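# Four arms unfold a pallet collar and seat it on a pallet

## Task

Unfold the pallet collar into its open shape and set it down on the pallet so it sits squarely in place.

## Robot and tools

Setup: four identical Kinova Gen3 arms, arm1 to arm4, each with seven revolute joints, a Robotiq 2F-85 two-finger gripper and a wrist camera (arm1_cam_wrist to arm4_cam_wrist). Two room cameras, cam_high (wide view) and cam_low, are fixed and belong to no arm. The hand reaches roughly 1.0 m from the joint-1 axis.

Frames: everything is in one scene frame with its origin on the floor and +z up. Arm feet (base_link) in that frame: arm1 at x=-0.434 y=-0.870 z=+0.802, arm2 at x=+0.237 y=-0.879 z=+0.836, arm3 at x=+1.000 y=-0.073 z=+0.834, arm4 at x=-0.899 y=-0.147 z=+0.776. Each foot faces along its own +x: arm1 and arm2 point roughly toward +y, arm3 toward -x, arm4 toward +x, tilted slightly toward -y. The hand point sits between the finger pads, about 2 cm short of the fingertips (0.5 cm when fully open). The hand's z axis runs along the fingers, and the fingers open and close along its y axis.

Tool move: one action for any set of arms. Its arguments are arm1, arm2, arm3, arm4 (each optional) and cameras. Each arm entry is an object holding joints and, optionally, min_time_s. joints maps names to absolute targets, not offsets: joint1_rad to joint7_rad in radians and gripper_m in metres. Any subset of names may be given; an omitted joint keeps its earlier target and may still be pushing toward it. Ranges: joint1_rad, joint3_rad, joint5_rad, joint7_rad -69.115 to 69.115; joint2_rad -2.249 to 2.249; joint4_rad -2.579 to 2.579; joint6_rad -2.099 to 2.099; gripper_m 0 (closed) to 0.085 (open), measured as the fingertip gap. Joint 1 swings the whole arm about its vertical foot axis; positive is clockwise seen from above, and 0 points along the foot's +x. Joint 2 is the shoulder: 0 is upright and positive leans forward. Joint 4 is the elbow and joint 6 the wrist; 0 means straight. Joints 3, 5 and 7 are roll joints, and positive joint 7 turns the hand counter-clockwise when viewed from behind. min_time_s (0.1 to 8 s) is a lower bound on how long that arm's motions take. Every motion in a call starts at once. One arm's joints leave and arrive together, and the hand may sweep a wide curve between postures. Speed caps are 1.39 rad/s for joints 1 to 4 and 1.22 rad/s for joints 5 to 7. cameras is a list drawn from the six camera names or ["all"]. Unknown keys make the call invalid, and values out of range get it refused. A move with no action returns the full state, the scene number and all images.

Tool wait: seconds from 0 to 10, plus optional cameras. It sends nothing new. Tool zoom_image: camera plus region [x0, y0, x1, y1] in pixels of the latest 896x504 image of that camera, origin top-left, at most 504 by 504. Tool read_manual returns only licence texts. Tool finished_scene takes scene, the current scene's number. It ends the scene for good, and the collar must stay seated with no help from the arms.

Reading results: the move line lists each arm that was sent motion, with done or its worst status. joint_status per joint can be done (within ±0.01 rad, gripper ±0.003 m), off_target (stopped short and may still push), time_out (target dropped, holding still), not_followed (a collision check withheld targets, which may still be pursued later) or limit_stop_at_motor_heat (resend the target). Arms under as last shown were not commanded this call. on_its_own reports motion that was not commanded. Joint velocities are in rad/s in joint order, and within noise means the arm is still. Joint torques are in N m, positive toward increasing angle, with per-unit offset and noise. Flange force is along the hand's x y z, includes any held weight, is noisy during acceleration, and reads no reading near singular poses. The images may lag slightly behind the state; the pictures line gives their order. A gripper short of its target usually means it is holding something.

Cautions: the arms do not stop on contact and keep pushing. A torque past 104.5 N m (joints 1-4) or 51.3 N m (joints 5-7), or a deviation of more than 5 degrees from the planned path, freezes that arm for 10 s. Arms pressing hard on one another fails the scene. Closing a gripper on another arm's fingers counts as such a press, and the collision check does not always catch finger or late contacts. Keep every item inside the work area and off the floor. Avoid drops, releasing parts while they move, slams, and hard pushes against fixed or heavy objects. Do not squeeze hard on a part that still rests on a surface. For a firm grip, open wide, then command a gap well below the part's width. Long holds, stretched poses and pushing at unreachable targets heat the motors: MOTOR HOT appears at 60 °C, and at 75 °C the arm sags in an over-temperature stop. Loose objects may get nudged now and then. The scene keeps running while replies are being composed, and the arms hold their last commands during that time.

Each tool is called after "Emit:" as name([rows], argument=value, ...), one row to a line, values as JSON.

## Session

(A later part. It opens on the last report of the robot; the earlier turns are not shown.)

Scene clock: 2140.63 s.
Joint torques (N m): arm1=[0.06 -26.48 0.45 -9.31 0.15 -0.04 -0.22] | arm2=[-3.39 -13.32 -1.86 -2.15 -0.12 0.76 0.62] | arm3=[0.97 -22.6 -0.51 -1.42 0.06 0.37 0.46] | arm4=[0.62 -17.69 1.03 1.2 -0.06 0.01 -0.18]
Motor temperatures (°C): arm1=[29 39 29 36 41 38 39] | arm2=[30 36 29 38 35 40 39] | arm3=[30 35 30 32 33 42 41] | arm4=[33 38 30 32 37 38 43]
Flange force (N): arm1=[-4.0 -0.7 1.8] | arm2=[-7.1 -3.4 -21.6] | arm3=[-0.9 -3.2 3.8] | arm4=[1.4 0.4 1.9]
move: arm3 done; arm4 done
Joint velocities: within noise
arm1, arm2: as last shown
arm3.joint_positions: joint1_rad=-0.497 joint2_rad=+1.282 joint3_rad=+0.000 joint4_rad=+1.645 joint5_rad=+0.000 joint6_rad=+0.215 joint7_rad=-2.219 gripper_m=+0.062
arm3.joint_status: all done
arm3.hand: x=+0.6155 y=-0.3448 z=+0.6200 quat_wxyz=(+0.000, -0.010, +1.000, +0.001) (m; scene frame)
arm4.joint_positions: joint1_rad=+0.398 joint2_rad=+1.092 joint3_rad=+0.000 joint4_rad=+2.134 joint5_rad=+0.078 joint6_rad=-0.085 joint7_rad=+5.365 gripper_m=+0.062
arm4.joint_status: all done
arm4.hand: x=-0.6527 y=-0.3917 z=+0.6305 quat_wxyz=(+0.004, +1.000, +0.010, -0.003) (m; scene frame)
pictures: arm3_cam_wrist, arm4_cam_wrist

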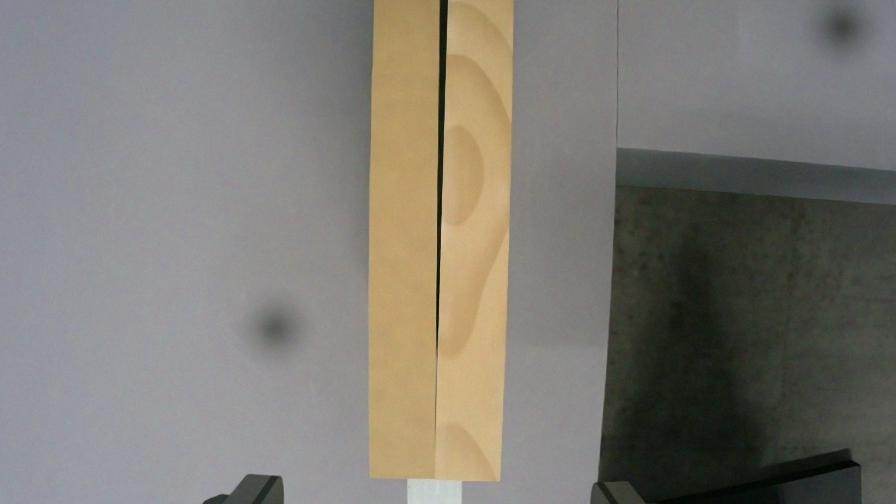

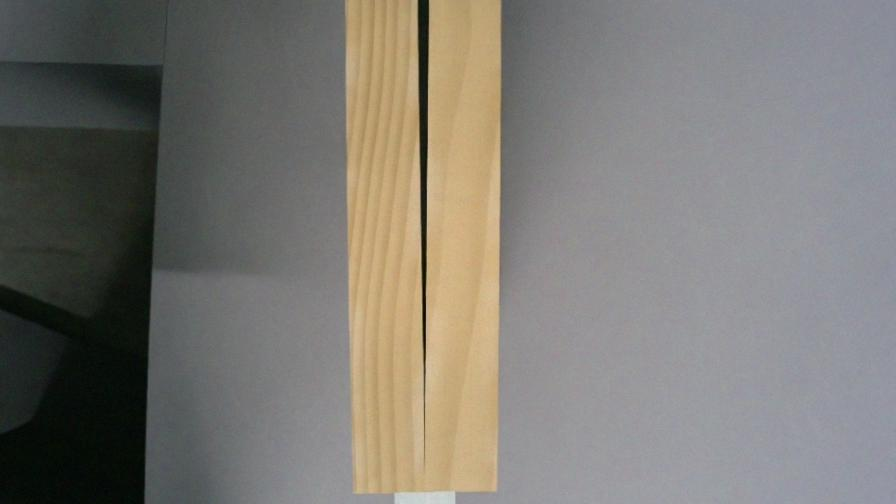

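Emit:
move(arm2={"joints": {"joint1_rad": -0.5055, "joint2_rad": 1.66334, "joint4_rad": 0.91816, "joint6_rad": 0.5603, "joint7_rad": -0.5466}, "min_time_s": 1.5}, arm3={"joints": {"joint2_rad": 1.05059, "joint4_rad": 1.74941, "joint6_rad": 0.34159}, "min_time_s": 1.5}, arm4={"joints": {"joint2_rad": 0.80418, "joint4_rad": 2.19793, "joint6_rad": 0.13964, "joint5_rad": 0, "joint7_rad": 5.443}, "min_time_s": 1.5})

Emit:
move(arm2={"joints": {"joint1_rad": -0.51564, "joint2_rad": 1.64907, "joint4_rad": 0.96937, "joint6_rad": 0.52315, "joint7_rad": -0.55674}, "min_time_s": 2.5}, cameras=["arm1_cam_wrist", "arm2_cam_wrist"])

Scene clock: 2186.13 s.
Joint torques (N m): arm1=[0.03 -26.51 0.45 -9.33 0.15 -0.06 -0.24] | arm2=[-0.14 -27.12 1.21 -4.17 0.69 2.61 0.69] | arm3=[0.98 -21.88 -0.55 -2.45 0.06 0.35 0.45] | arm4=[0.64 -16.32 0.94 -0.68 -0.09 0.04 -0.14]
Motor temperatures (°C): arm1=[29 39 29 36 41 38 39] | arm2=[30 36 29 38 35 40 39] | arm3=[30 36 30 32 33 42 41] | arm4=[33 39 30 32 37 38 43]
Flange force (N): arm1=[-3.9 -0.8 1.8] | arm2=[-0.7 -3.5 6.9] | arm3=[-0.4 -3.8 3.6] | arm4=[1.9 0.9 1.7]
move: arm2 done; arm3 done; arm4 done
Joint velocities: within noise
arm1: as last shown
arm2.joint_positions: joint1_rad=-0.506 joint2_rad=+1.663 joint3_rad=+0.000 joint4_rad=+0.918 joint5_rad=+0.000 joint6_rad=+0.560 joint7_rad=-0.547 gripper_m=+0.019
arm2.joint_status: all done
arm2.hand: x=-0.0774 y=-0.3814 z=+0.5085 quat_wxyz=(+0.004, +0.028, -1.000, -0.001) (m; scene frame)
arm3.joint_positions: joint1_rad=-0.497 joint2_rad=+1.051 joint3_rad=+0.000 joint4_rad=+1.749 joint5_rad=+0.000 joint6_rad=+0.342 joint7_rad=-2.219 gripper_m=+0.062
arm3.joint_status: all done
arm3.hand: x=+0.6155 y=-0.3450 z=+0.7200 quat_wxyz=(+0.000, -0.010, +1.000, +0.001) (m; scene frame)
arm4.joint_positions: joint1_rad=+0.398 joint2_rad=+0.804 joint3_rad=+0.000 joint4_rad=+2.198 joint5_rad=+0.000 joint6_rad=+0.140 joint7_rad=+5.443 gripper_m=+0.062
arm4.joint_status: all done
arm4.hand: x=-0.6530 y=-0.3920 z=+0.7305 quat_wxyz=(+0.006, +1.000, +0.010, -0.005) (m; scene frame)
pictures: none

Scene clock: 2188.93 s.
Joint torques (N m): arm1=[0.04 -26.43 0.42 -9.34 0.13 -0.05 -0.2] | arm2=[-3.3 -27.06 -1.26 -4.02 0.53 2.52 1.33] | arm3=[0.98 -21.89 -0.55 -2.47 0.04 0.37 0.46] | arm4=[0.65 -16.3 0.94 -0.7 -0.09 0.04 -0.16]
Motor temperatures (°C): arm1=[29 39 29 36 41 38 39] | arm2=[30 36 29 38 35 40 39] | arm3=[30 36 30 32 33 42 41] | arm4=[33 39 30 32 37 38 43]
Flange force (N): arm1=[-3.7 -0.7 1.8] | arm2=[-4.5 -1.3 7.0] | arm3=[-0.5 -3.7 3.7] | arm4=[1.9 0.9 1.7]
move: arm2 done
Joint velocities: within noise
arm1, arm3, arm4: as last shown
arm2.joint_positions: joint1_rad=-0.516 joint2_rad=+1.649 joint3_rad=+0.000 joint4_rad=+0.969 joint5_rad=+0.000 joint6_rad=+0.523 joint7_rad=-0.557 gripper_m=+0.019
arm2.joint_status: all done
arm2.hand: x=-0.0771 y=-0.3922 z=+0.5085 quat_wxyz=(+0.004, +0.028, -1.000, -0.001) (m; scene frame)
pictures: arm1_cam_wrist, arm2_cam_wrist

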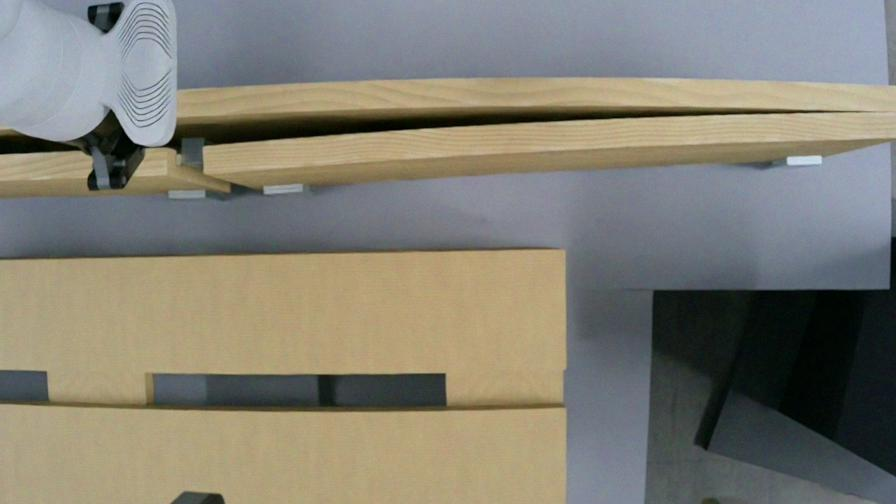

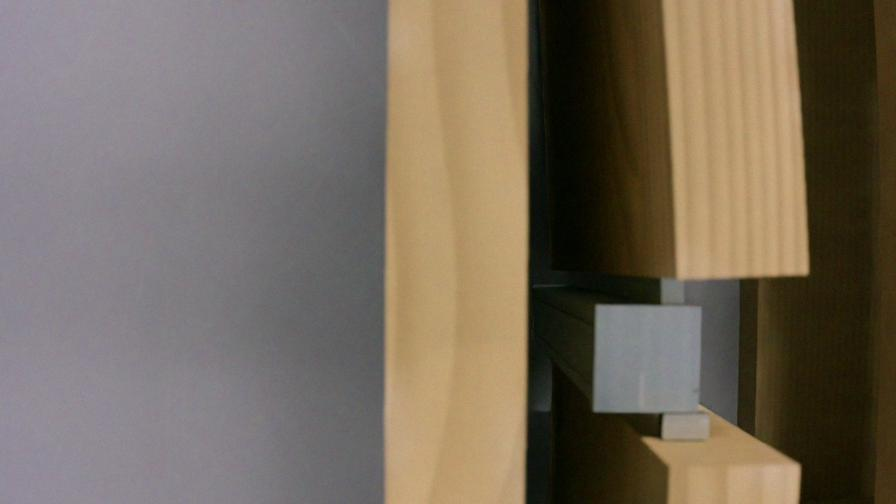

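Emit:
move(arm2={"joints": {"joint1_rad": -0.52593, "joint2_rad": 1.63591, "joint4_rad": 1.01879, "joint6_rad": 0.48689, "joint7_rad": -0.56703}, "min_time_s": 2.5})

Emit:
move(arm2={"joints": {"joint1_rad": -0.53629, "joint2_rad": 1.6239, "joint4_rad": 1.06613, "joint6_rad": 0.45156, "joint7_rad": -0.57739}, "min_time_s": 2.5}, cameras=["arm1_cam_wrist"])

Scene clock: 2197.60 s.
Joint torques (N m): arm1=[0.03 -26.5 0.48 -9.3 0.16 -0.01 -0.27] | arm2=[-3.79 -26.91 -1.38 -3.33 0.93 2.83 1.78] | arm3=[0.98 -21.87 -0.54 -2.46 0.04 0.38 0.45] | arm4=[0.58 -16.36 1.01 -0.8 -0.1 0.02 -0.14]
Motor temperatures (°C): arm1=[29 39 29 36 41 38 39] | arm2=[30 36 29 38 35 40 39] | arm3=[30 36 30 32 33 42 41] | arm4=[33 39 30 32 37 38 43]
Flange force (N): arm1=[-4.0 -0.9 1.9] | arm2=[-4.2 -0.5 8.4] | arm3=[-0.4 -3.7 3.7] | arm4=[1.6 0.9 1.8]
move: arm2 done
Joint velocities: within noise
arm1, arm3, arm4: as last shown
arm2.joint_positions: joint1_rad=-0.526 joint2_rad=+1.636 joint3_rad=+0.000 joint4_rad=+1.019 joint5_rad=+0.000 joint6_rad=+0.487 joint7_rad=-0.567 gripper_m=+0.019
arm2.joint_status: all done
arm2.hand: x=-0.0765 y=-0.4032 z=+0.5084 quat_wxyz=(+0.004, +0.028, -1.000, -0.001) (m; scene frame)
pictures: none

Scene clock: 2200.40 s.
Joint torques (N m): arm1=[0.04 -26.51 0.43 -9.34 0.12 -0.03 -0.2] | arm2=[-4.12 -27.14 -1.75 -3.32 0.98 2.68 1.81] | arm3=[0.97 -21.87 -0.57 -2.48 0.05 0.35 0.45] | arm4=[0.62 -16.24 0.99 -0.65 -0.11 0.04 -0.15]
Motor temperatures (°C): arm1=[29 39 29 36 41 38 39] | arm2=[30 36 29 38 35 40 39] | arm3=[30 36 30 32 33 42 41] | arm4=[33 39 30 32 37 38 43]
Flange force (N): arm1=[-3.9 -0.7 1.9] | arm2=[-4.9 -0.4 8.9] | arm3=[-0.4 -3.7 3.6] | arm4=[1.9 1.1 1.5]
move: arm2 done
Joint velocities: within noise
arm1.joint_positions: joint1_rad=+0.084 joint2_rad=+0.883 joint3_rad=+0.000 joint4_rad=+0.824 joint5_rad=+0.000 joint6_rad=+1.435 joint7_rad=+1.724 gripper_m=+0.085
arm1.joint_status: not commanded
arm1.hand: x=-0.3109 y=-0.2456 z=+1.0026 quat_wxyz=(+0.001, +0.707, -0.707, -0.005) (m; scene frame)
arm2.joint_positions: joint1_rad=-0.536 joint2_rad=+1.624 joint3_rad=+0.000 joint4_rad=+1.066 joint5_rad=+0.000 joint6_rad=+0.452 joint7_rad=-0.577 gripper_m=+0.019
arm2.joint_status: all done
arm2.hand: x=-0.0757 y=-0.4142 z=+0.5084 quat_wxyz=(+0.004, +0.028, -1.000, -0.001) (m; scene frame)
arm3, arm4: as last shown
pictures: arm1_cam_wrist

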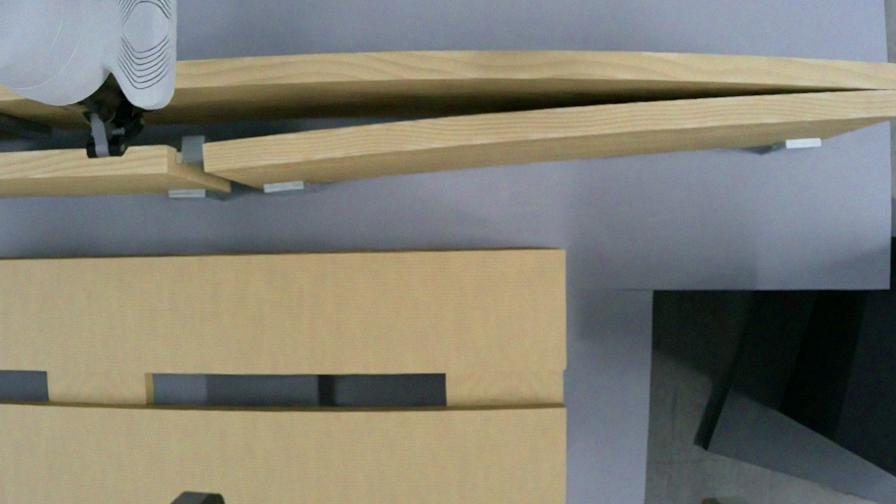

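Emit:
move(arm2={"joints": {"joint1_rad": -0.54671, "joint2_rad": 1.61296, "joint4_rad": 1.11178, "joint6_rad": 0.41685, "joint7_rad": -0.58781}, "min_time_s": 2.5}, cameras=["arm1_cam_wrist"])

Scene clock: 2255.63 s.
Joint torques (N m): arm1=[0.04 -26.46 0.37 -9.31 0.13 -0.06 -0.16] | arm2=[-4.25 -26.91 -2 -2.99 1 2.6 1.8] | arm3=[0.95 -21.86 -0.57 -2.41 0.05 0.35 0.47] | arm4=[0.55 -16.32 0.98 -0.72 -0.11 0.04 -0.2]
Motor temperatures (°C): arm1=[29 39 29 36 41 38 39] | arm2=[30 39 29 38 35 40 39] | arm3=[30 36 30 32 33 42 41] | arm4=[33 39 30 32 37 38 43]
Flange force (N): arm1=[-3.9 -0.7 1.8] | arm2=[-5.0 0.1 9.2] | arm3=[-0.2 -3.8 3.6] | arm4=[1.6 1.1 1.7]
move: arm2 done
Joint velocities: within noise
arm1, arm3, arm4: as last shown
arm2.joint_positions: joint1_rad=-0.547 joint2_rad=+1.613 joint3_rad=+0.000 joint4_rad=+1.112 joint5_rad=+0.000 joint6_rad=+0.417 joint7_rad=-0.588 gripper_m=+0.019
arm2.joint_status: all done
arm2.hand: x=-0.0747 y=-0.4252 z=+0.5084 quat_wxyz=(+0.004, +0.028, -1.000, -0.001) (m; scene frame)
pictures: arm1_cam_wrist

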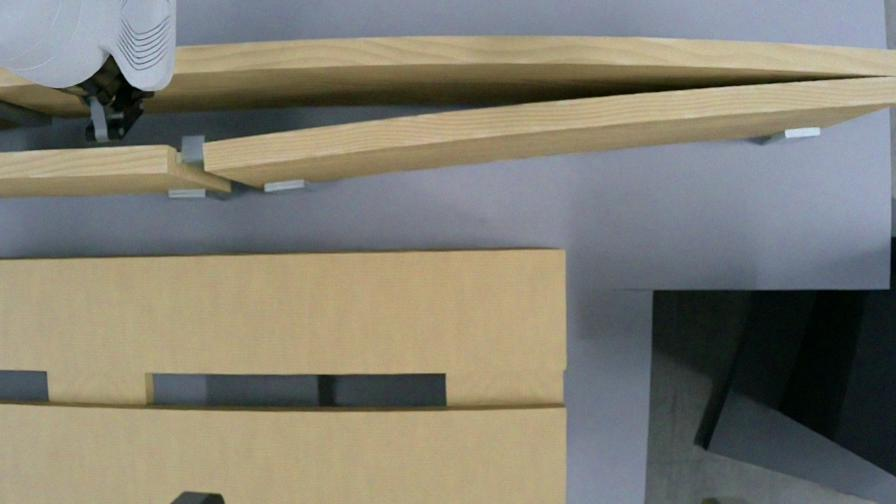

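Emit:
move(arm2={"joints": {"joint1_rad": -0.55721, "joint2_rad": 1.60303, "joint4_rad": 1.15592, "joint6_rad": 0.38264, "joint7_rad": -0.59831}, "min_time_s": 2.5}, cameras=["arm1_cam_wrist", "arm2_cam_wrist", "arm3_cam_wrist", "arm4_cam_wrist", "cam_high"])

Scene clock: 2262.37 s.
Joint torques (N m): arm1=[0.01 -26.5 0.46 -9.33 0.12 -0.04 -0.22] | arm2=[-4.42 -26.69 -2.21 -2.67 1.08 2.59 1.84] | arm3=[0.96 -21.88 -0.55 -2.45 0.03 0.36 0.47] | arm4=[0.58 -16.41 0.97 -0.72 -0.06 0.08 -0.19]
Motor temperatures (°C): arm1=[29 39 29 36 41 38 39] | arm2=[30 39 29 38 35 40 39] | arm3=[30 36 30 32 33 42 41] | arm4=[33 39 30 32 37 38 43]
Flange force (N): arm1=[-3.9 -0.8 1.9] | arm2=[-5.3 0.3 9.4] | arm3=[-0.3 -3.7 3.6] | arm4=[1.6 0.9 2.1]
move: arm2 done
Joint velocities: within noise
arm1, arm3, arm4: as last shown
arm2.joint_positions: joint1_rad=-0.557 joint2_rad=+1.603 joint3_rad=+0.000 joint4_rad=+1.156 joint5_rad=+0.000 joint6_rad=+0.383 joint7_rad=-0.598 gripper_m=+0.019
arm2.joint_status: all done
arm2.hand: x=-0.0735 y=-0.4362 z=+0.5083 quat_wxyz=(+0.004, +0.028, -1.000, -0.001) (m; scene frame)
pictures: arm1_cam_wrist, arm2_cam_wrist, arm3_cam_wrist, arm4_cam_wrist, cam_high

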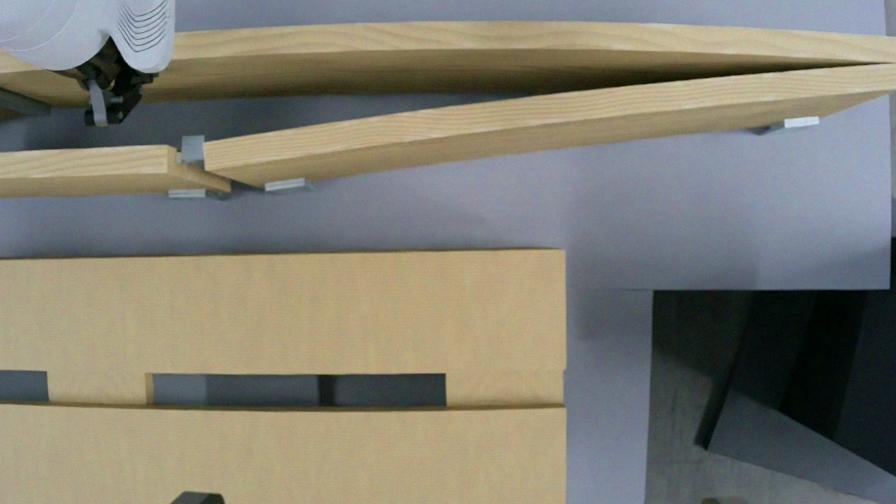

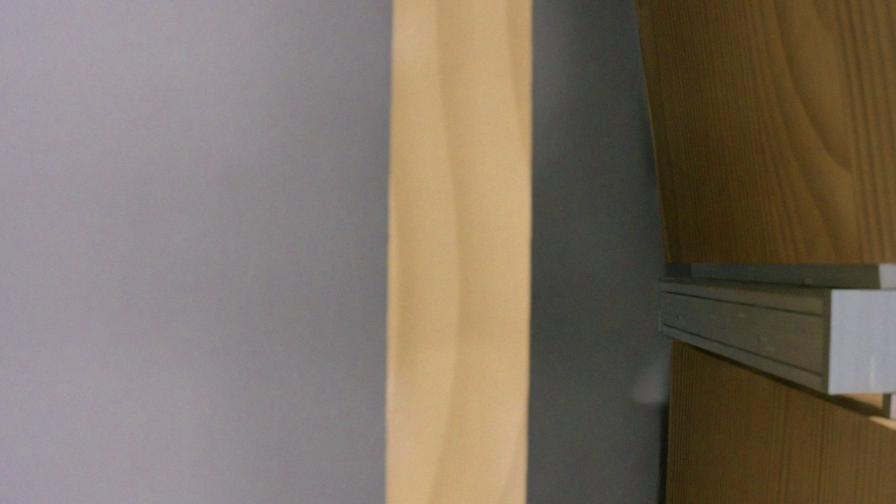

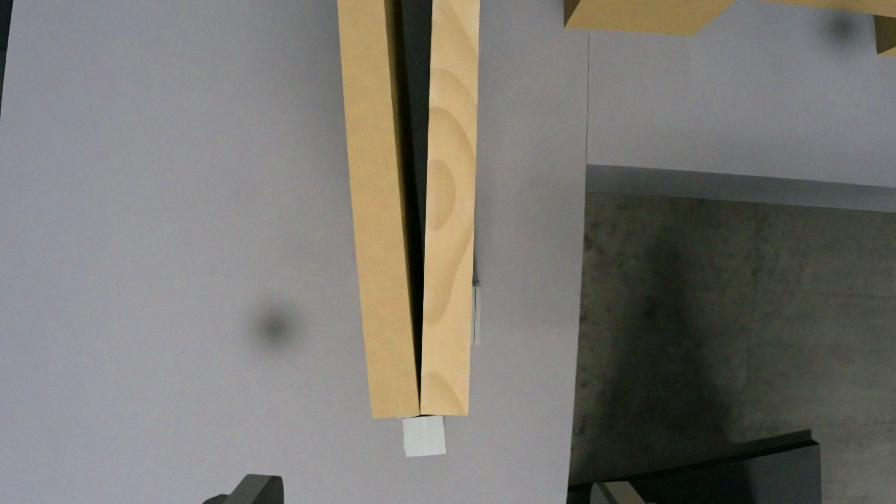

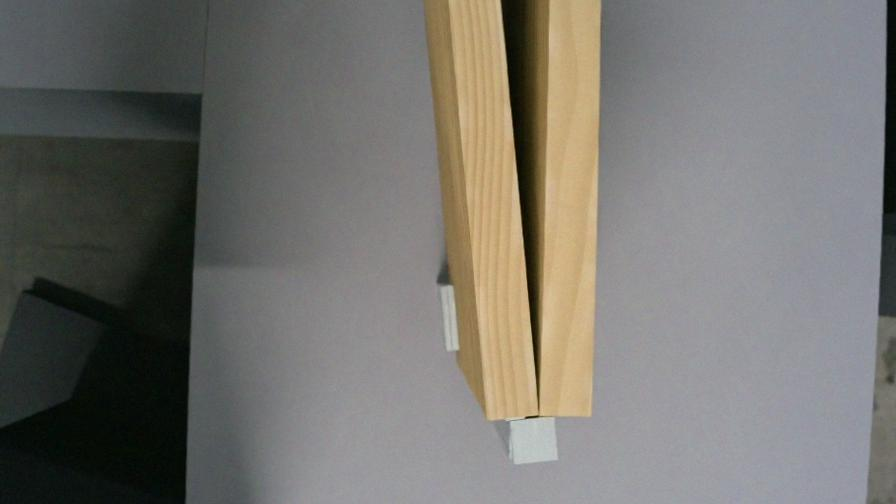

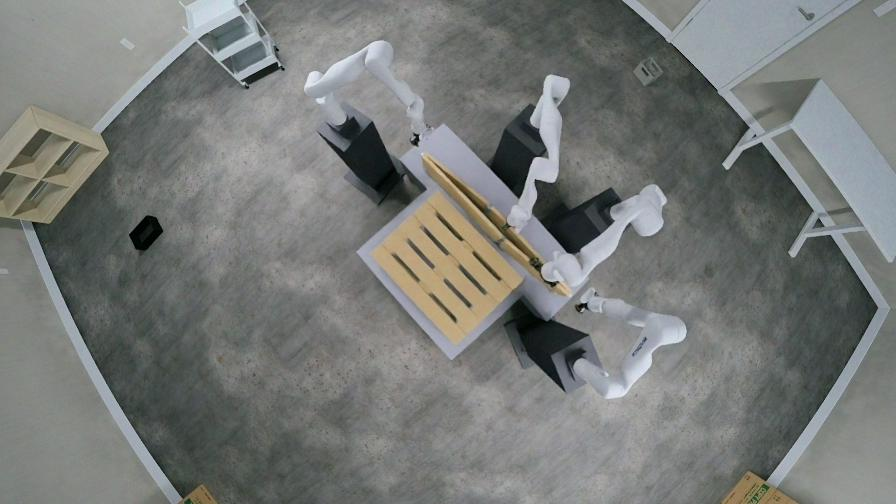

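Emit:
move(arm2={"joints": {"joint1_rad": -0.56863, "joint2_rad": 1.59413, "joint4_rad": 1.19739, "joint6_rad": 0.35007, "joint7_rad": -0.60973}, "min_time_s": 2.5})

Emit:
move(arm2={"joints": {"joint1_rad": -0.58015, "joint2_rad": 1.58621, "joint4_rad": 1.23784, "joint6_rad": 0.31754, "joint7_rad": -0.62125}, "min_time_s": 2.5}, cameras=["arm1_cam_wrist", "arm3_cam_wrist", "arm4_cam_wrist", "arm2_cam_wrist"])

Scene clock: 2520.97 s.
Joint torques (N m): arm1=[0.03 -26.55 0.5 -9.29 0.1 -0.06 -0.28] | arm2=[-5.09 -26.62 -3.02 -2.52 1.03 2.45 1.89] | arm3=[0.93 -21.89 -0.53 -2.46 0.05 0.37 0.45] | arm4=[0.6 -16.27 0.93 -0.72 -0.05 0.05 -0.18]
Motor temperatures (°C): arm1=[29 39 29 36 41 38 39] | arm2=[31 43 29 38 35 40 39] | arm3=[30 37 30 32 33 42 41] | arm4=[33 39 30 32 37 38 43]
Flange force (N): arm1=[-4.3 -1.0 1.8] | arm2=[-6.4 1.0 9.6] | arm3=[-0.3 -3.6 3.7] | arm4=[1.7 0.9 1.6]
move: arm2 done
Joint velocities: within noise
arm1, arm3, arm4: as last shown
arm2.joint_positions: joint1_rad=-0.569 joint2_rad=+1.594 joint3_rad=+0.000 joint4_rad=+1.197 joint5_rad=+0.000 joint6_rad=+0.350 joint7_rad=-0.610 gripper_m=+0.019
arm2.joint_status: all done
arm2.hand: x=-0.0727 y=-0.4472 z=+0.5084 quat_wxyz=(+0.004, +0.028, -1.000, -0.001) (m; scene frame)
pictures: none

Scene clock: 2523.77 s.
Joint torques (N m): arm1=[0.03 -26.49 0.46 -9.33 0.12 -0.09 -0.27] | arm2=[-6.31 -25.59 -4.34 -2.18 1.1 2.3 2.07] | arm3=[1 -21.85 -0.56 -2.49 0.06 0.36 0.46] | arm4=[0.63 -16.29 0.98 -0.6 -0.15 0.01 -0.15]
Motor temperatures (°C): arm1=[29 39 29 36 41 38 39] | arm2=[31 43 29 38 35 40 39] | arm3=[30 37 30 32 33 42 41] | arm4=[33 39 30 32 37 38 43]
Flange force (N): arm1=[-4.0 -0.9 1.7] | arm2=[-8.1 2.2 8.0] | arm3=[-0.5 -3.7 3.5] | arm4=[2.1 1.2 1.6]
move: arm2 done
Joint velocities: within noise
arm1, arm3, arm4: as last shown
arm2.joint_positions: joint1_rad=-0.580 joint2_rad=+1.586 joint3_rad=+0.000 joint4_rad=+1.238 joint5_rad=+0.000 joint6_rad=+0.318 joint7_rad=-0.621 gripper_m=+0.019
arm2.joint_status: all done
arm2.hand: x=-0.0716 y=-0.4583 z=+0.5083 quat_wxyz=(+0.004, +0.028, -1.000, -0.001) (m; scene frame)
pictures: arm1_cam_wrist, arm2_cam_wrist, arm3_cam_wrist, arm4_cam_wrist

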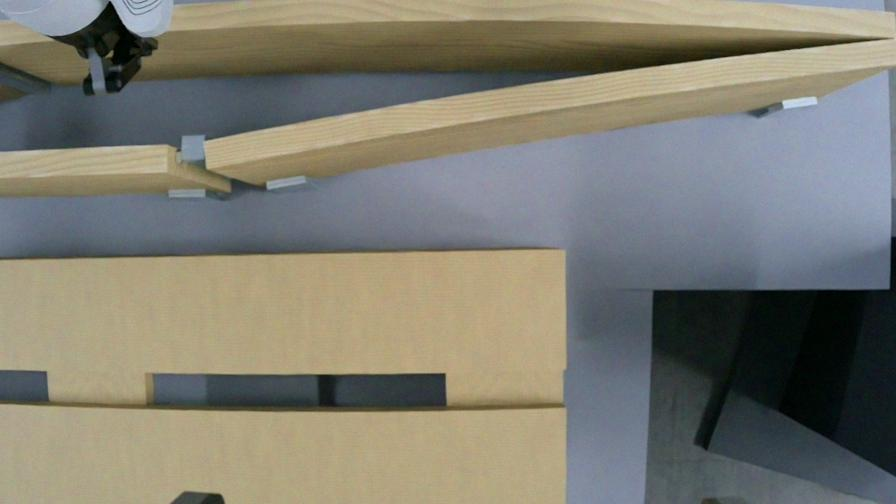

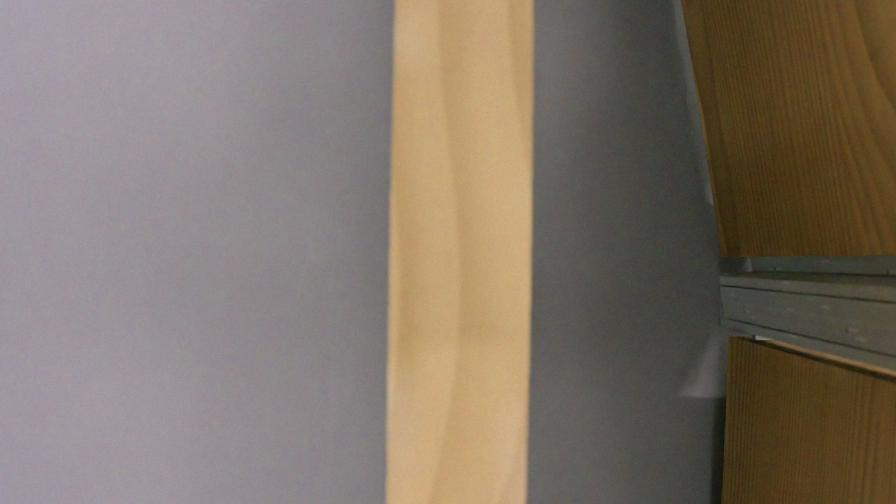

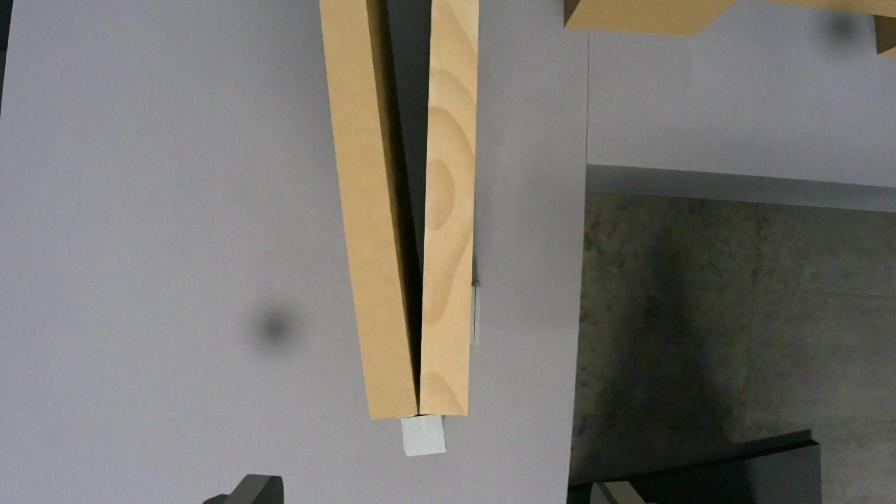

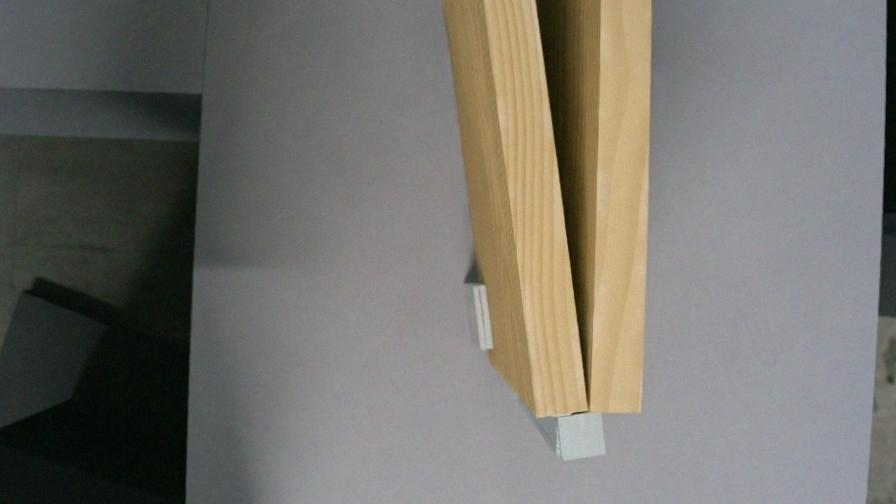

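Emit:
move(arm1={"joints": {"joint2_rad": -0.3, "joint4_rad": 1.9, "joint6_rad": 1.0}, "min_time_s": 4}, arm3={"joints": {"joint1_rad": -0.37905, "joint2_rad": 1.51464, "joint4_rad": 0.78988, "joint6_rad": 0.83707, "joint7_rad": -1.97805, "gripper_m": 0.044}, "min_time_s": 3}, arm4={"joints": {"joint1_rad": 0.1823, "joint2_rad": 1.17143, "joint4_rad": 1.57476, "joint6_rad": 0.3954, "joint7_rad": 5.3509, "gripper_m": 0.044}, "min_time_s": 3}, cameras=["arm3_cam_wrist", "arm4_cam_wrist", "arm1_cam_wrist"])

Scene clock: 2602.67 s.
Joint torques (N m): arm1=[0.24 -5.83 -0.11 -11.01 0.15 -1.56 -0.24] | arm2=[-6.29 -25.54 -4.39 -2.15 1.09 2.33 2.07] | arm3=[0.95 -28.39 -0.5 -5.97 0.04 0.33 0.47] | arm4=[0.7 -22.42 1.09 -2.88 -0.11 0.02 -0.19]
Motor temperatures (°C): arm1=[29 39 29 36 41 38 39] | arm2=[31 43 29 38 35 40 39] | arm3=[30 37 30 32 33 42 41] | arm4=[33 39 30 32 37 38 43]
Flange force (N): arm1=[-1.2 -1.0 2.8] | arm2=[-8.1 2.2 7.9] | arm3=[5.7 -4.7 4.6] | arm4=[2.1 1.4 1.3]
move: arm1 done; arm3 done; arm4 done
Joint velocities: within noise
arm1.joint_positions: joint1_rad=+0.084 joint2_rad=-0.300 joint3_rad=+0.000 joint4_rad=+1.900 joint5_rad=+0.000 joint6_rad=+1.000 joint7_rad=+1.724 gripper_m=+0.085
arm1.joint_status: all done
arm1.hand: x=-0.3524 y=-0.5297 z=+1.2141 quat_wxyz=(-0.214, +0.680, -0.682, -0.163) (m; scene frame)
arm2: as last shown
arm3.joint_positions: joint1_rad=-0.379 joint2_rad=+1.515 joint3_rad=+0.000 joint4_rad=+0.790 joint5_rad=+0.000 joint6_rad=+0.837 joint7_rad=-1.978 gripper_m=+0.044
arm3.joint_status: all done
arm3.hand: x=+0.4303 y=-0.3938 z=+0.6199 quat_wxyz=(+0.000, -0.072, +0.997, +0.001) (m; scene frame)
arm4.joint_positions: joint1_rad=+0.182 joint2_rad=+1.171 joint3_rad=+0.000 joint4_rad=+1.575 joint5_rad=+0.000 joint6_rad=+0.395 joint7_rad=+5.351 gripper_m=+0.044
arm4.joint_status: all done
arm4.hand: x=-0.4646 y=-0.4116 z=+0.6218 quat_wxyz=(+0.006, +0.997, +0.072, -0.005) (m; scene frame)
pictures: arm1_cam_wrist, arm3_cam_wrist, arm4_cam_wrist

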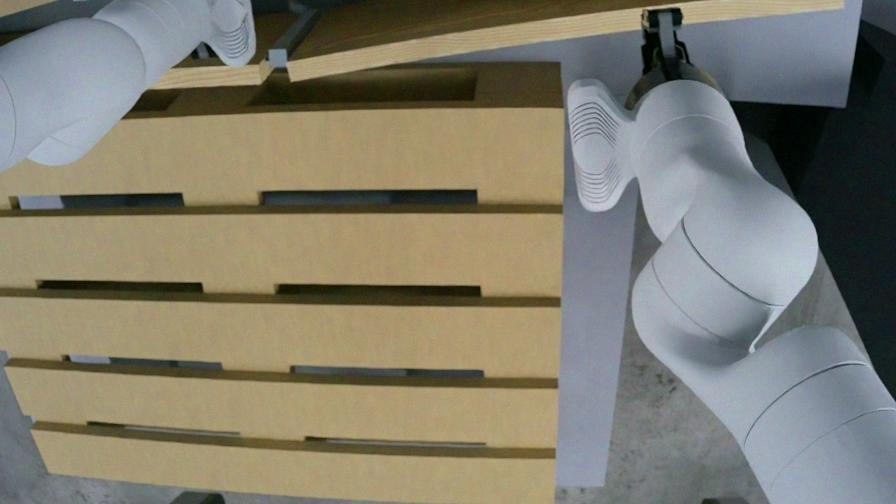

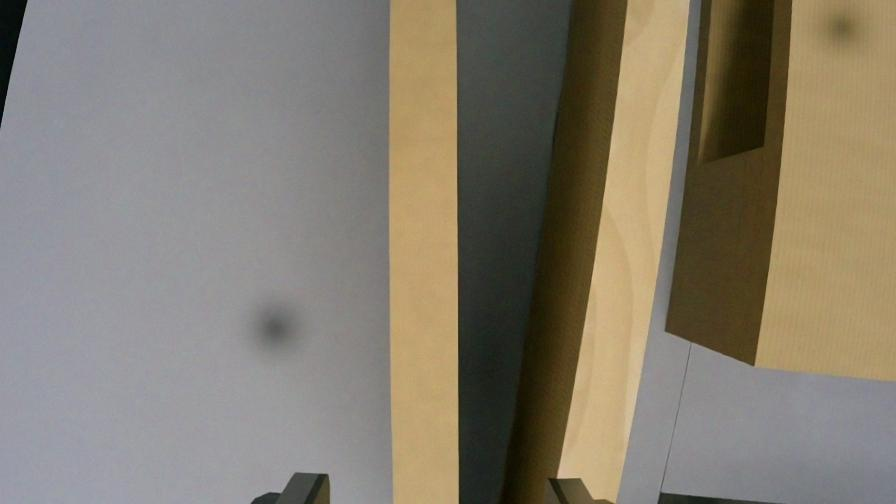

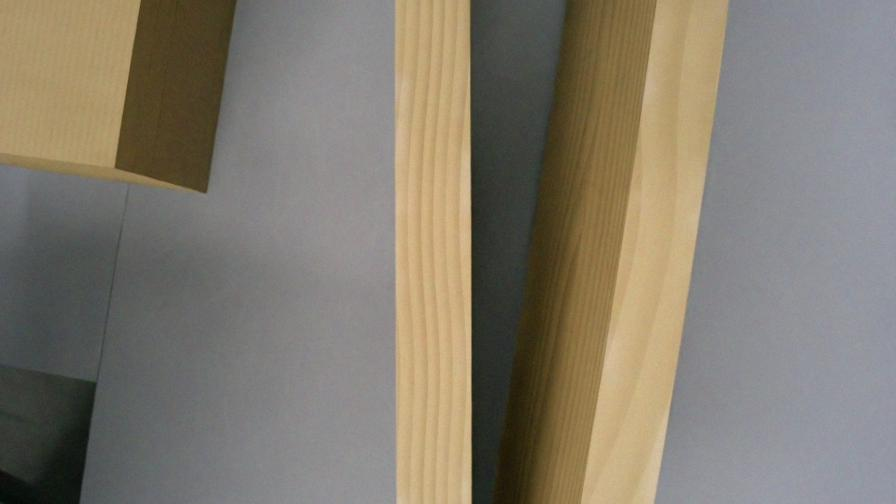

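Emit:
move(arm3={"joints": {"joint1_rad": -0.38491, "joint2_rad": 1.66701, "joint4_rad": 0.62064, "joint6_rad": 0.85394, "joint7_rad": -1.98391}, "min_time_s": 2}, arm4={"joints": {"joint2_rad": 1.29364, "joint4_rad": 1.51069, "joint6_rad": 0.33726}, "min_time_s": 2}, cameras=["arm3_cam_wrist", "arm4_cam_wrist"])

Scene clock: 2638.90 s.
Joint torques (N m): arm1=[0.18 -5.82 -0.1 -10.97 0.13 -1.57 -0.25] | arm2=[-6.24 -25.52 -4.37 -2.22 1.09 2.33 2.05] | arm3=[0.96 -28.4 -0.49 -6.07 0.06 0.38 0.48] | arm4=[0.73 -22.72 1.08 -2.33 -0.09 0.06 -0.17]
Motor temperatures (°C): arm1=[29 38 29 36 41 38 39] | arm2=[31 43 29 38 35 40 39] | arm3=[30 37 30 32 33 42 41] | arm4=[33 39 30 32 37 38 43]
Flange force (N): arm1=[-1.3 -1.0 2.6] | arm2=[-8.2 1.9 7.7] | arm3=[7.0 -5.3 5.8] | arm4=[2.2 1.3 1.6]
move: arm3 done; arm4 done
Joint velocities: within noise
arm1, arm2: as last shown
arm1.hand: x=-0.3524 y=-0.5297 z=+1.2141 quat_wxyz=(-0.215, +0.680, -0.682, -0.163) (m; scene frame)
arm3.joint_positions: joint1_rad=-0.385 joint2_rad=+1.667 joint3_rad=+0.000 joint4_rad=+0.621 joint5_rad=+0.000 joint6_rad=+0.854 joint7_rad=-1.984 gripper_m=+0.044
arm3.joint_status: all done
arm3.hand: x=+0.4303 y=-0.3981 z=+0.5599 quat_wxyz=(+0.000, -0.072, +0.997, +0.001) (m; scene frame)
arm4.joint_positions: joint1_rad=+0.182 joint2_rad=+1.294 joint3_rad=+0.000 joint4_rad=+1.511 joint5_rad=+0.000 joint6_rad=+0.337 joint7_rad=+5.351 gripper_m=+0.044
arm4.joint_status: all done
arm4.hand: x=-0.4652 y=-0.4123 z=+0.5668 quat_wxyz=(+0.006, +0.997, +0.072, -0.005) (m; scene frame)
pictures: arm3_cam_wrist, arm4_cam_wrist

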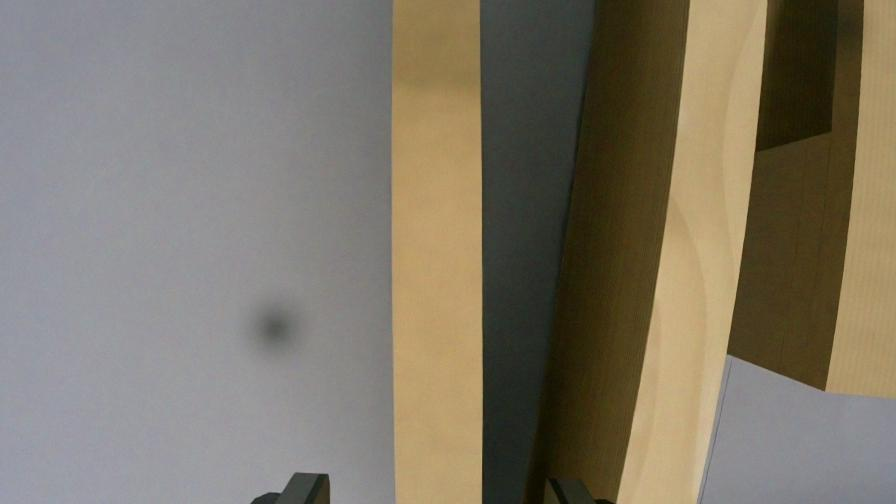

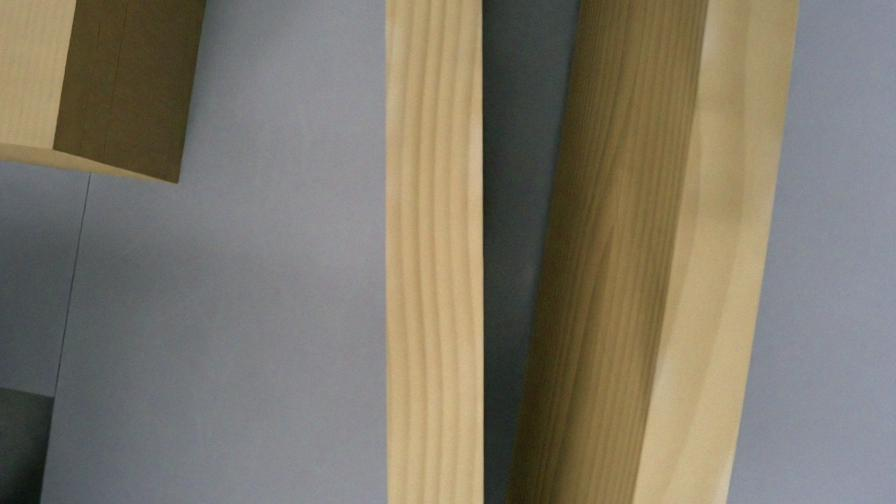

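Emit:
move(arm3={"joints": {"joint2_rad": 1.75337, "joint4_rad": 0.50924, "joint6_rad": 0.87898}, "min_time_s": 2}, arm4={"joints": {"joint2_rad": 1.37729, "joint4_rad": 1.45452, "joint6_rad": 0.30978}, "min_time_s": 2}, cameras=["arm3_cam_wrist", "arm4_cam_wrist"])

Scene clock: 2664.30 s.
Joint torques (N m): arm1=[0.2 -5.79 -0.06 -10.96 0.17 -1.56 -0.2] | arm2=[-6.3 -25.56 -4.34 -2.18 1.07 2.34 2.04] | arm3=[0.96 -28.3 -0.47 -6.22 0.06 0.36 0.46] | arm4=[0.69 -22.83 1.05 -2.19 -0.09 0.04 -0.17]
Motor temperatures (°C): arm1=[29 38 29 36 41 38 39] | arm2=[31 43 29 38 35 40 39] | arm3=[30 36 30 32 33 42 41] | arm4=[33 39 30 32 37 38 43]
Flange force (N): arm1=[-1.3 -0.7 2.6] | arm2=[-8.3 2.1 7.9] | arm3=no reading | arm4=[1.9 1.2 1.5]
move: arm3 done; arm4 done
Joint velocities: within noise
arm1, arm2: as last shown
arm3.joint_positions: joint1_rad=-0.385 joint2_rad=+1.753 joint3_rad=+0.000 joint4_rad=+0.509 joint5_rad=+0.000 joint6_rad=+0.879 joint7_rad=-1.984 gripper_m=+0.044
arm3.joint_status: all done
arm3.hand: x=+0.4303 y=-0.3981 z=+0.5299 quat_wxyz=(+0.000, -0.072, +0.997, +0.001) (m; scene frame)
arm4.joint_positions: joint1_rad=+0.182 joint2_rad=+1.377 joint3_rad=+0.000 joint4_rad=+1.455 joint5_rad=+0.000 joint6_rad=+0.310 joint7_rad=+5.351 gripper_m=+0.044
arm4.joint_status: all done
arm4.hand: x=-0.4655 y=-0.4128 z=+0.5298 quat_wxyz=(+0.006, +0.997, +0.072, -0.005) (m; scene frame)
pictures: arm3_cam_wrist, arm4_cam_wrist

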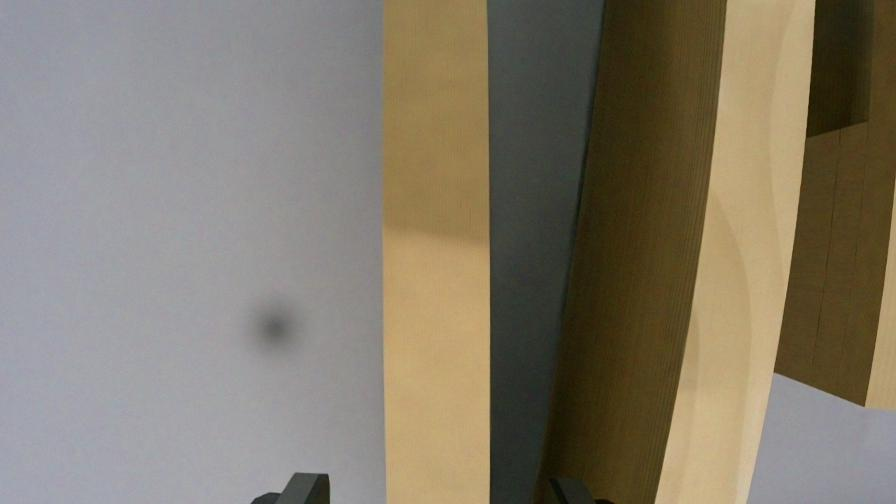

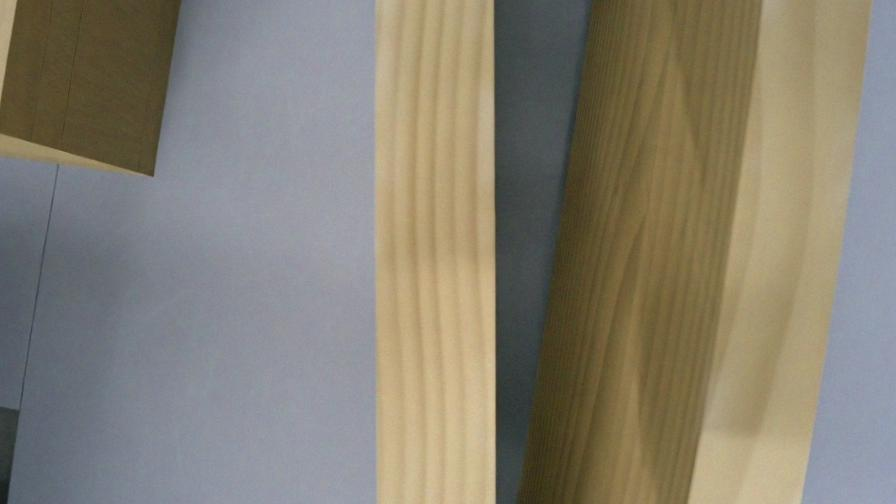

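Emit:
move(arm3={"joints": {"joint2_rad": 1.82403, "joint4_rad": 0.40576, "joint6_rad": 0.9118}, "min_time_s": 2}, arm4={"joints": {"joint1_rad": 0.1843, "joint2_rad": 1.41505, "joint4_rad": 1.42597, "joint6_rad": 0.30057, "joint7_rad": 5.3529}, "min_time_s": 2}, cameras=["arm3_cam_wrist", "arm4_cam_wrist"])

Scene clock: 2697.40 s.
Joint torques (N m): arm1=[0.23 -5.73 0.01 -11 0.17 -1.56 -0.22] | arm2=[-6.29 -25.58 -4.4 -2.16 1.11 2.32 2.07] | arm3=[0.96 -28.2 -0.5 -6.37 0.05 0.35 0.47] | arm4=[0.7 -22.91 1.14 -2.07 -0.12 0.05 -0.17]
Motor temperatures (°C): arm1=[29 37 29 35 41 38 39] | arm2=[31 43 29 38 35 40 39] | arm3=[30 36 30 32 33 42 41] | arm4=[33 39 30 32 37 38 43]
Flange force (N): arm1=[-1.1 -0.5 2.6] | arm2=[-8.1 2.2 8.0] | arm3=no reading | arm4=[2.0 1.3 1.7]
move: arm3 done; arm4 done
Joint velocities: within noise
arm1, arm2: as last shown
arm3.joint_positions: joint1_rad=-0.385 joint2_rad=+1.824 joint3_rad=+0.000 joint4_rad=+0.406 joint5_rad=+0.000 joint6_rad=+0.912 joint7_rad=-1.984 gripper_m=+0.044
arm3.joint_status: all done
arm3.hand: x=+0.4303 y=-0.3981 z=+0.5089 quat_wxyz=(+0.000, -0.072, +0.997, +0.001) (m; scene frame)
arm4.joint_positions: joint1_rad=+0.184 joint2_rad=+1.415 joint3_rad=+0.000 joint4_rad=+1.426 joint5_rad=+0.000 joint6_rad=+0.301 joint7_rad=+5.353 gripper_m=+0.044
arm4.joint_status: all done
arm4.hand: x=-0.4662 y=-0.4138 z=+0.5133 quat_wxyz=(+0.006, +0.997, +0.072, -0.005) (m; scene frame)
pictures: arm3_cam_wrist, arm4_cam_wrist

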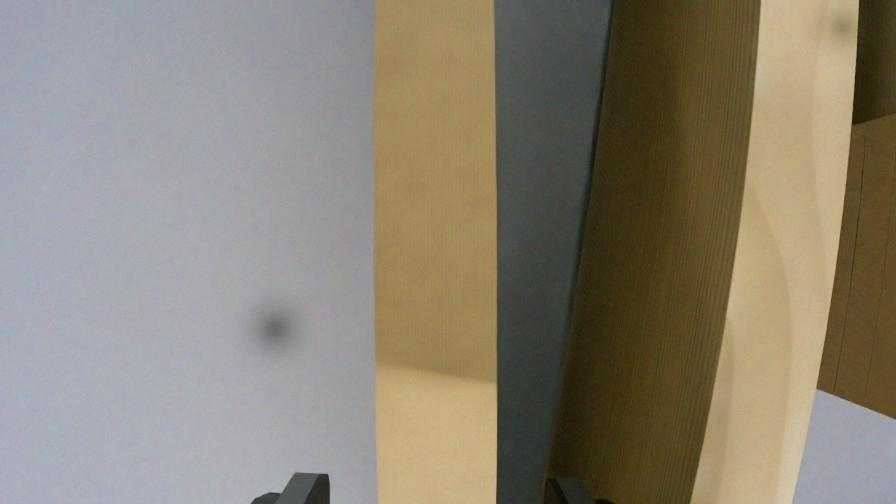

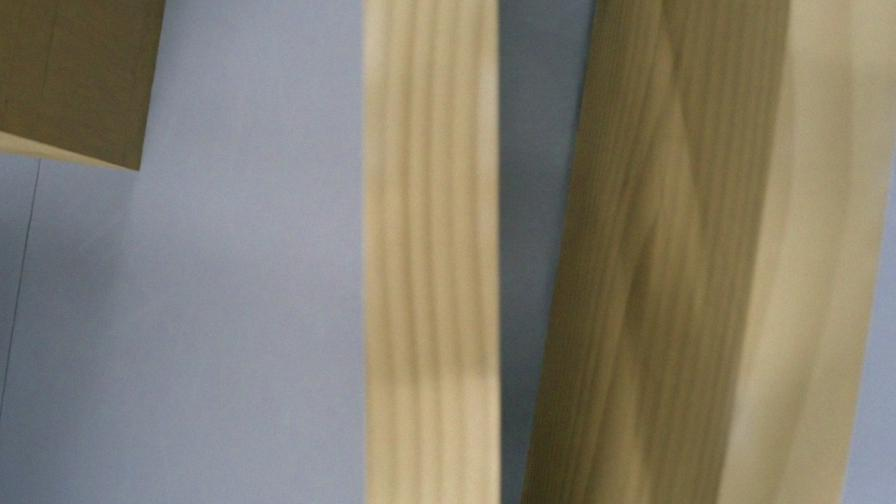

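Emit:
move(arm3={"joints": {"gripper_m": 0.024}}, arm4={"joints": {"gripper_m": 0.024}})

Emit:
move(arm3={"joints": {"gripper_m": 0.012}}, arm4={"joints": {"gripper_m": 0.012}}, cameras=["arm3_cam_wrist", "arm4_cam_wrist"])

Scene clock: 2710.77 s.
Joint torques (N m): arm1=[0.16 -5.9 -0.01 -11 0.11 -1.56 -0.24] | arm2=[-6.28 -25.55 -4.36 -2.18 1.11 2.32 2.08] | arm3=[0.97 -28.2 -0.49 -6.39 0.06 0.37 0.47] | arm4=[0.66 -22.96 1.12 -2.07 -0.1 0.03 -0.16]
Motor temperatures (°C): arm1=[29 37 29 35 41 38 39] | arm2=[31 43 29 38 35 40 39] | arm3=[30 36 30 32 33 42 41] | arm4=[33 39 30 32 37 38 43]
Flange force (N): arm1=[-1.4 -0.7 2.8] | arm2=[-8.1 2.1 7.9] | arm3=no reading | arm4=[2.0 1.4 1.8]
move: arm3 done; arm4 done
Joint velocities: within noise
arm1, arm2: as last shown
arm3.joint_positions: joint1_rad=-0.385 joint2_rad=+1.824 joint3_rad=+0.000 joint4_rad=+0.406 joint5_rad=+0.000 joint6_rad=+0.912 joint7_rad=-1.984 gripper_m=+0.024
arm3.joint_status: all done
arm3.hand: x=+0.4303 y=-0.3981 z=+0.5089 quat_wxyz=(+0.000, -0.072, +0.997, +0.001) (m; scene frame)
arm4.joint_positions: joint1_rad=+0.184 joint2_rad=+1.415 joint3_rad=+0.000 joint4_rad=+1.426 joint5_rad=+0.000 joint6_rad=+0.301 joint7_rad=+5.353 gripper_m=+0.024
arm4.joint_status: all done
arm4.hand: x=-0.4662 y=-0.4138 z=+0.5133 quat_wxyz=(+0.006, +0.997, +0.072, -0.005) (m; scene frame)
pictures: none

Scene clock: 2711.40 s.
Joint torques (N m): arm1=[0.18 -5.8 -0.08 -11.02 0.13 -1.58 -0.23] | arm2=[-5.89 -25.96 -3.64 -2.1 1.32 2.32 2.17] | arm3=[-0.86 -24.74 -3.59 -6.92 -2.3 -1.74 -0.54] | arm4=[0.03 -17.33 0.07 -3.06 -0.78 -1.48 -0.84]
Motor temperatures (°C): arm1=[29 37 29 35 41 38 39] | arm2=[31 43 29 38 35 40 39] | arm3=[30 36 30 32 33 42 41] | arm4=[33 39 30 32 37 38 43]
Flange force (N): arm1=[-1.1 -0.9 2.7] | arm2=[-7.0 2.1 9.1] | arm3=no reading | arm4=[-1.8 1.5 -13.6]
move: arm3 off_target; arm4 off_target
Joint velocities: within noise
arm1, arm2: as last shown
arm2.hand: x=-0.0717 y=-0.4583 z=+0.5083 quat_wxyz=(+0.004, +0.028, -1.000, -0.001) (m; scene frame)
arm3.joint_positions: joint1_rad=-0.385 joint2_rad=+1.824 joint3_rad=+0.000 joint4_rad=+0.406 joint5_rad=+0.000 joint6_rad=+0.912 joint7_rad=-1.984 gripper_m=+0.019
arm3.joint_status: gripper_m off_target (ended at +0.019, target +0.012)
arm3.hand: x=+0.4303 y=-0.3980 z=+0.5089 quat_wxyz=(+0.000, -0.072, +0.997, +0.001) (m; scene frame)
arm4.joint_positions: joint1_rad=+0.184 joint2_rad=+1.415 joint3_rad=+0.000 joint4_rad=+1.426 joint5_rad=+0.000 joint6_rad=+0.301 joint7_rad=+5.353 gripper_m=+0.019
arm4.joint_status: gripper_m off_target (ended at +0.019, target +0.012)
arm4.hand: x=-0.4662 y=-0.4139 z=+0.5133 quat_wxyz=(+0.006, +0.997, +0.072, -0.005) (m; scene frame)
pictures: arm3_cam_wrist, arm4_cam_wrist

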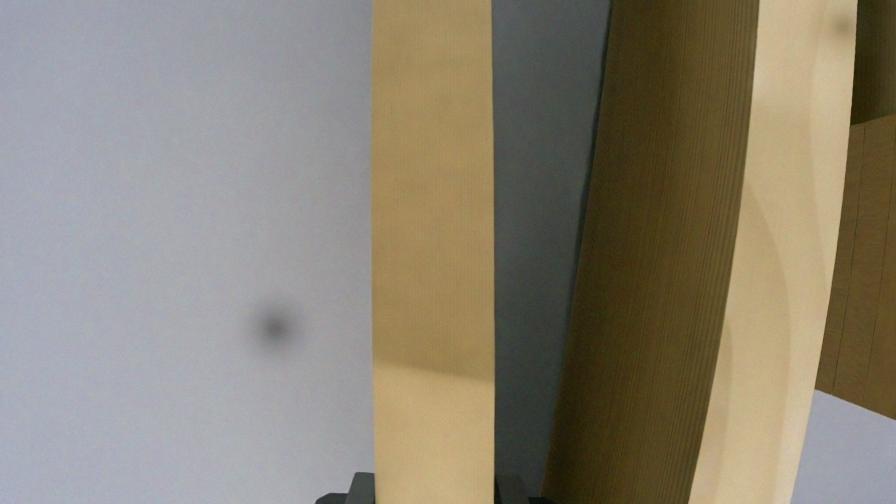

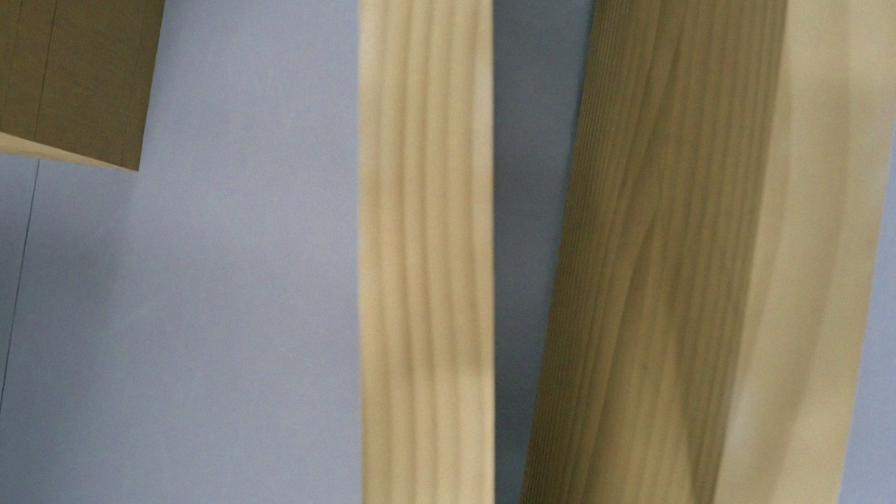

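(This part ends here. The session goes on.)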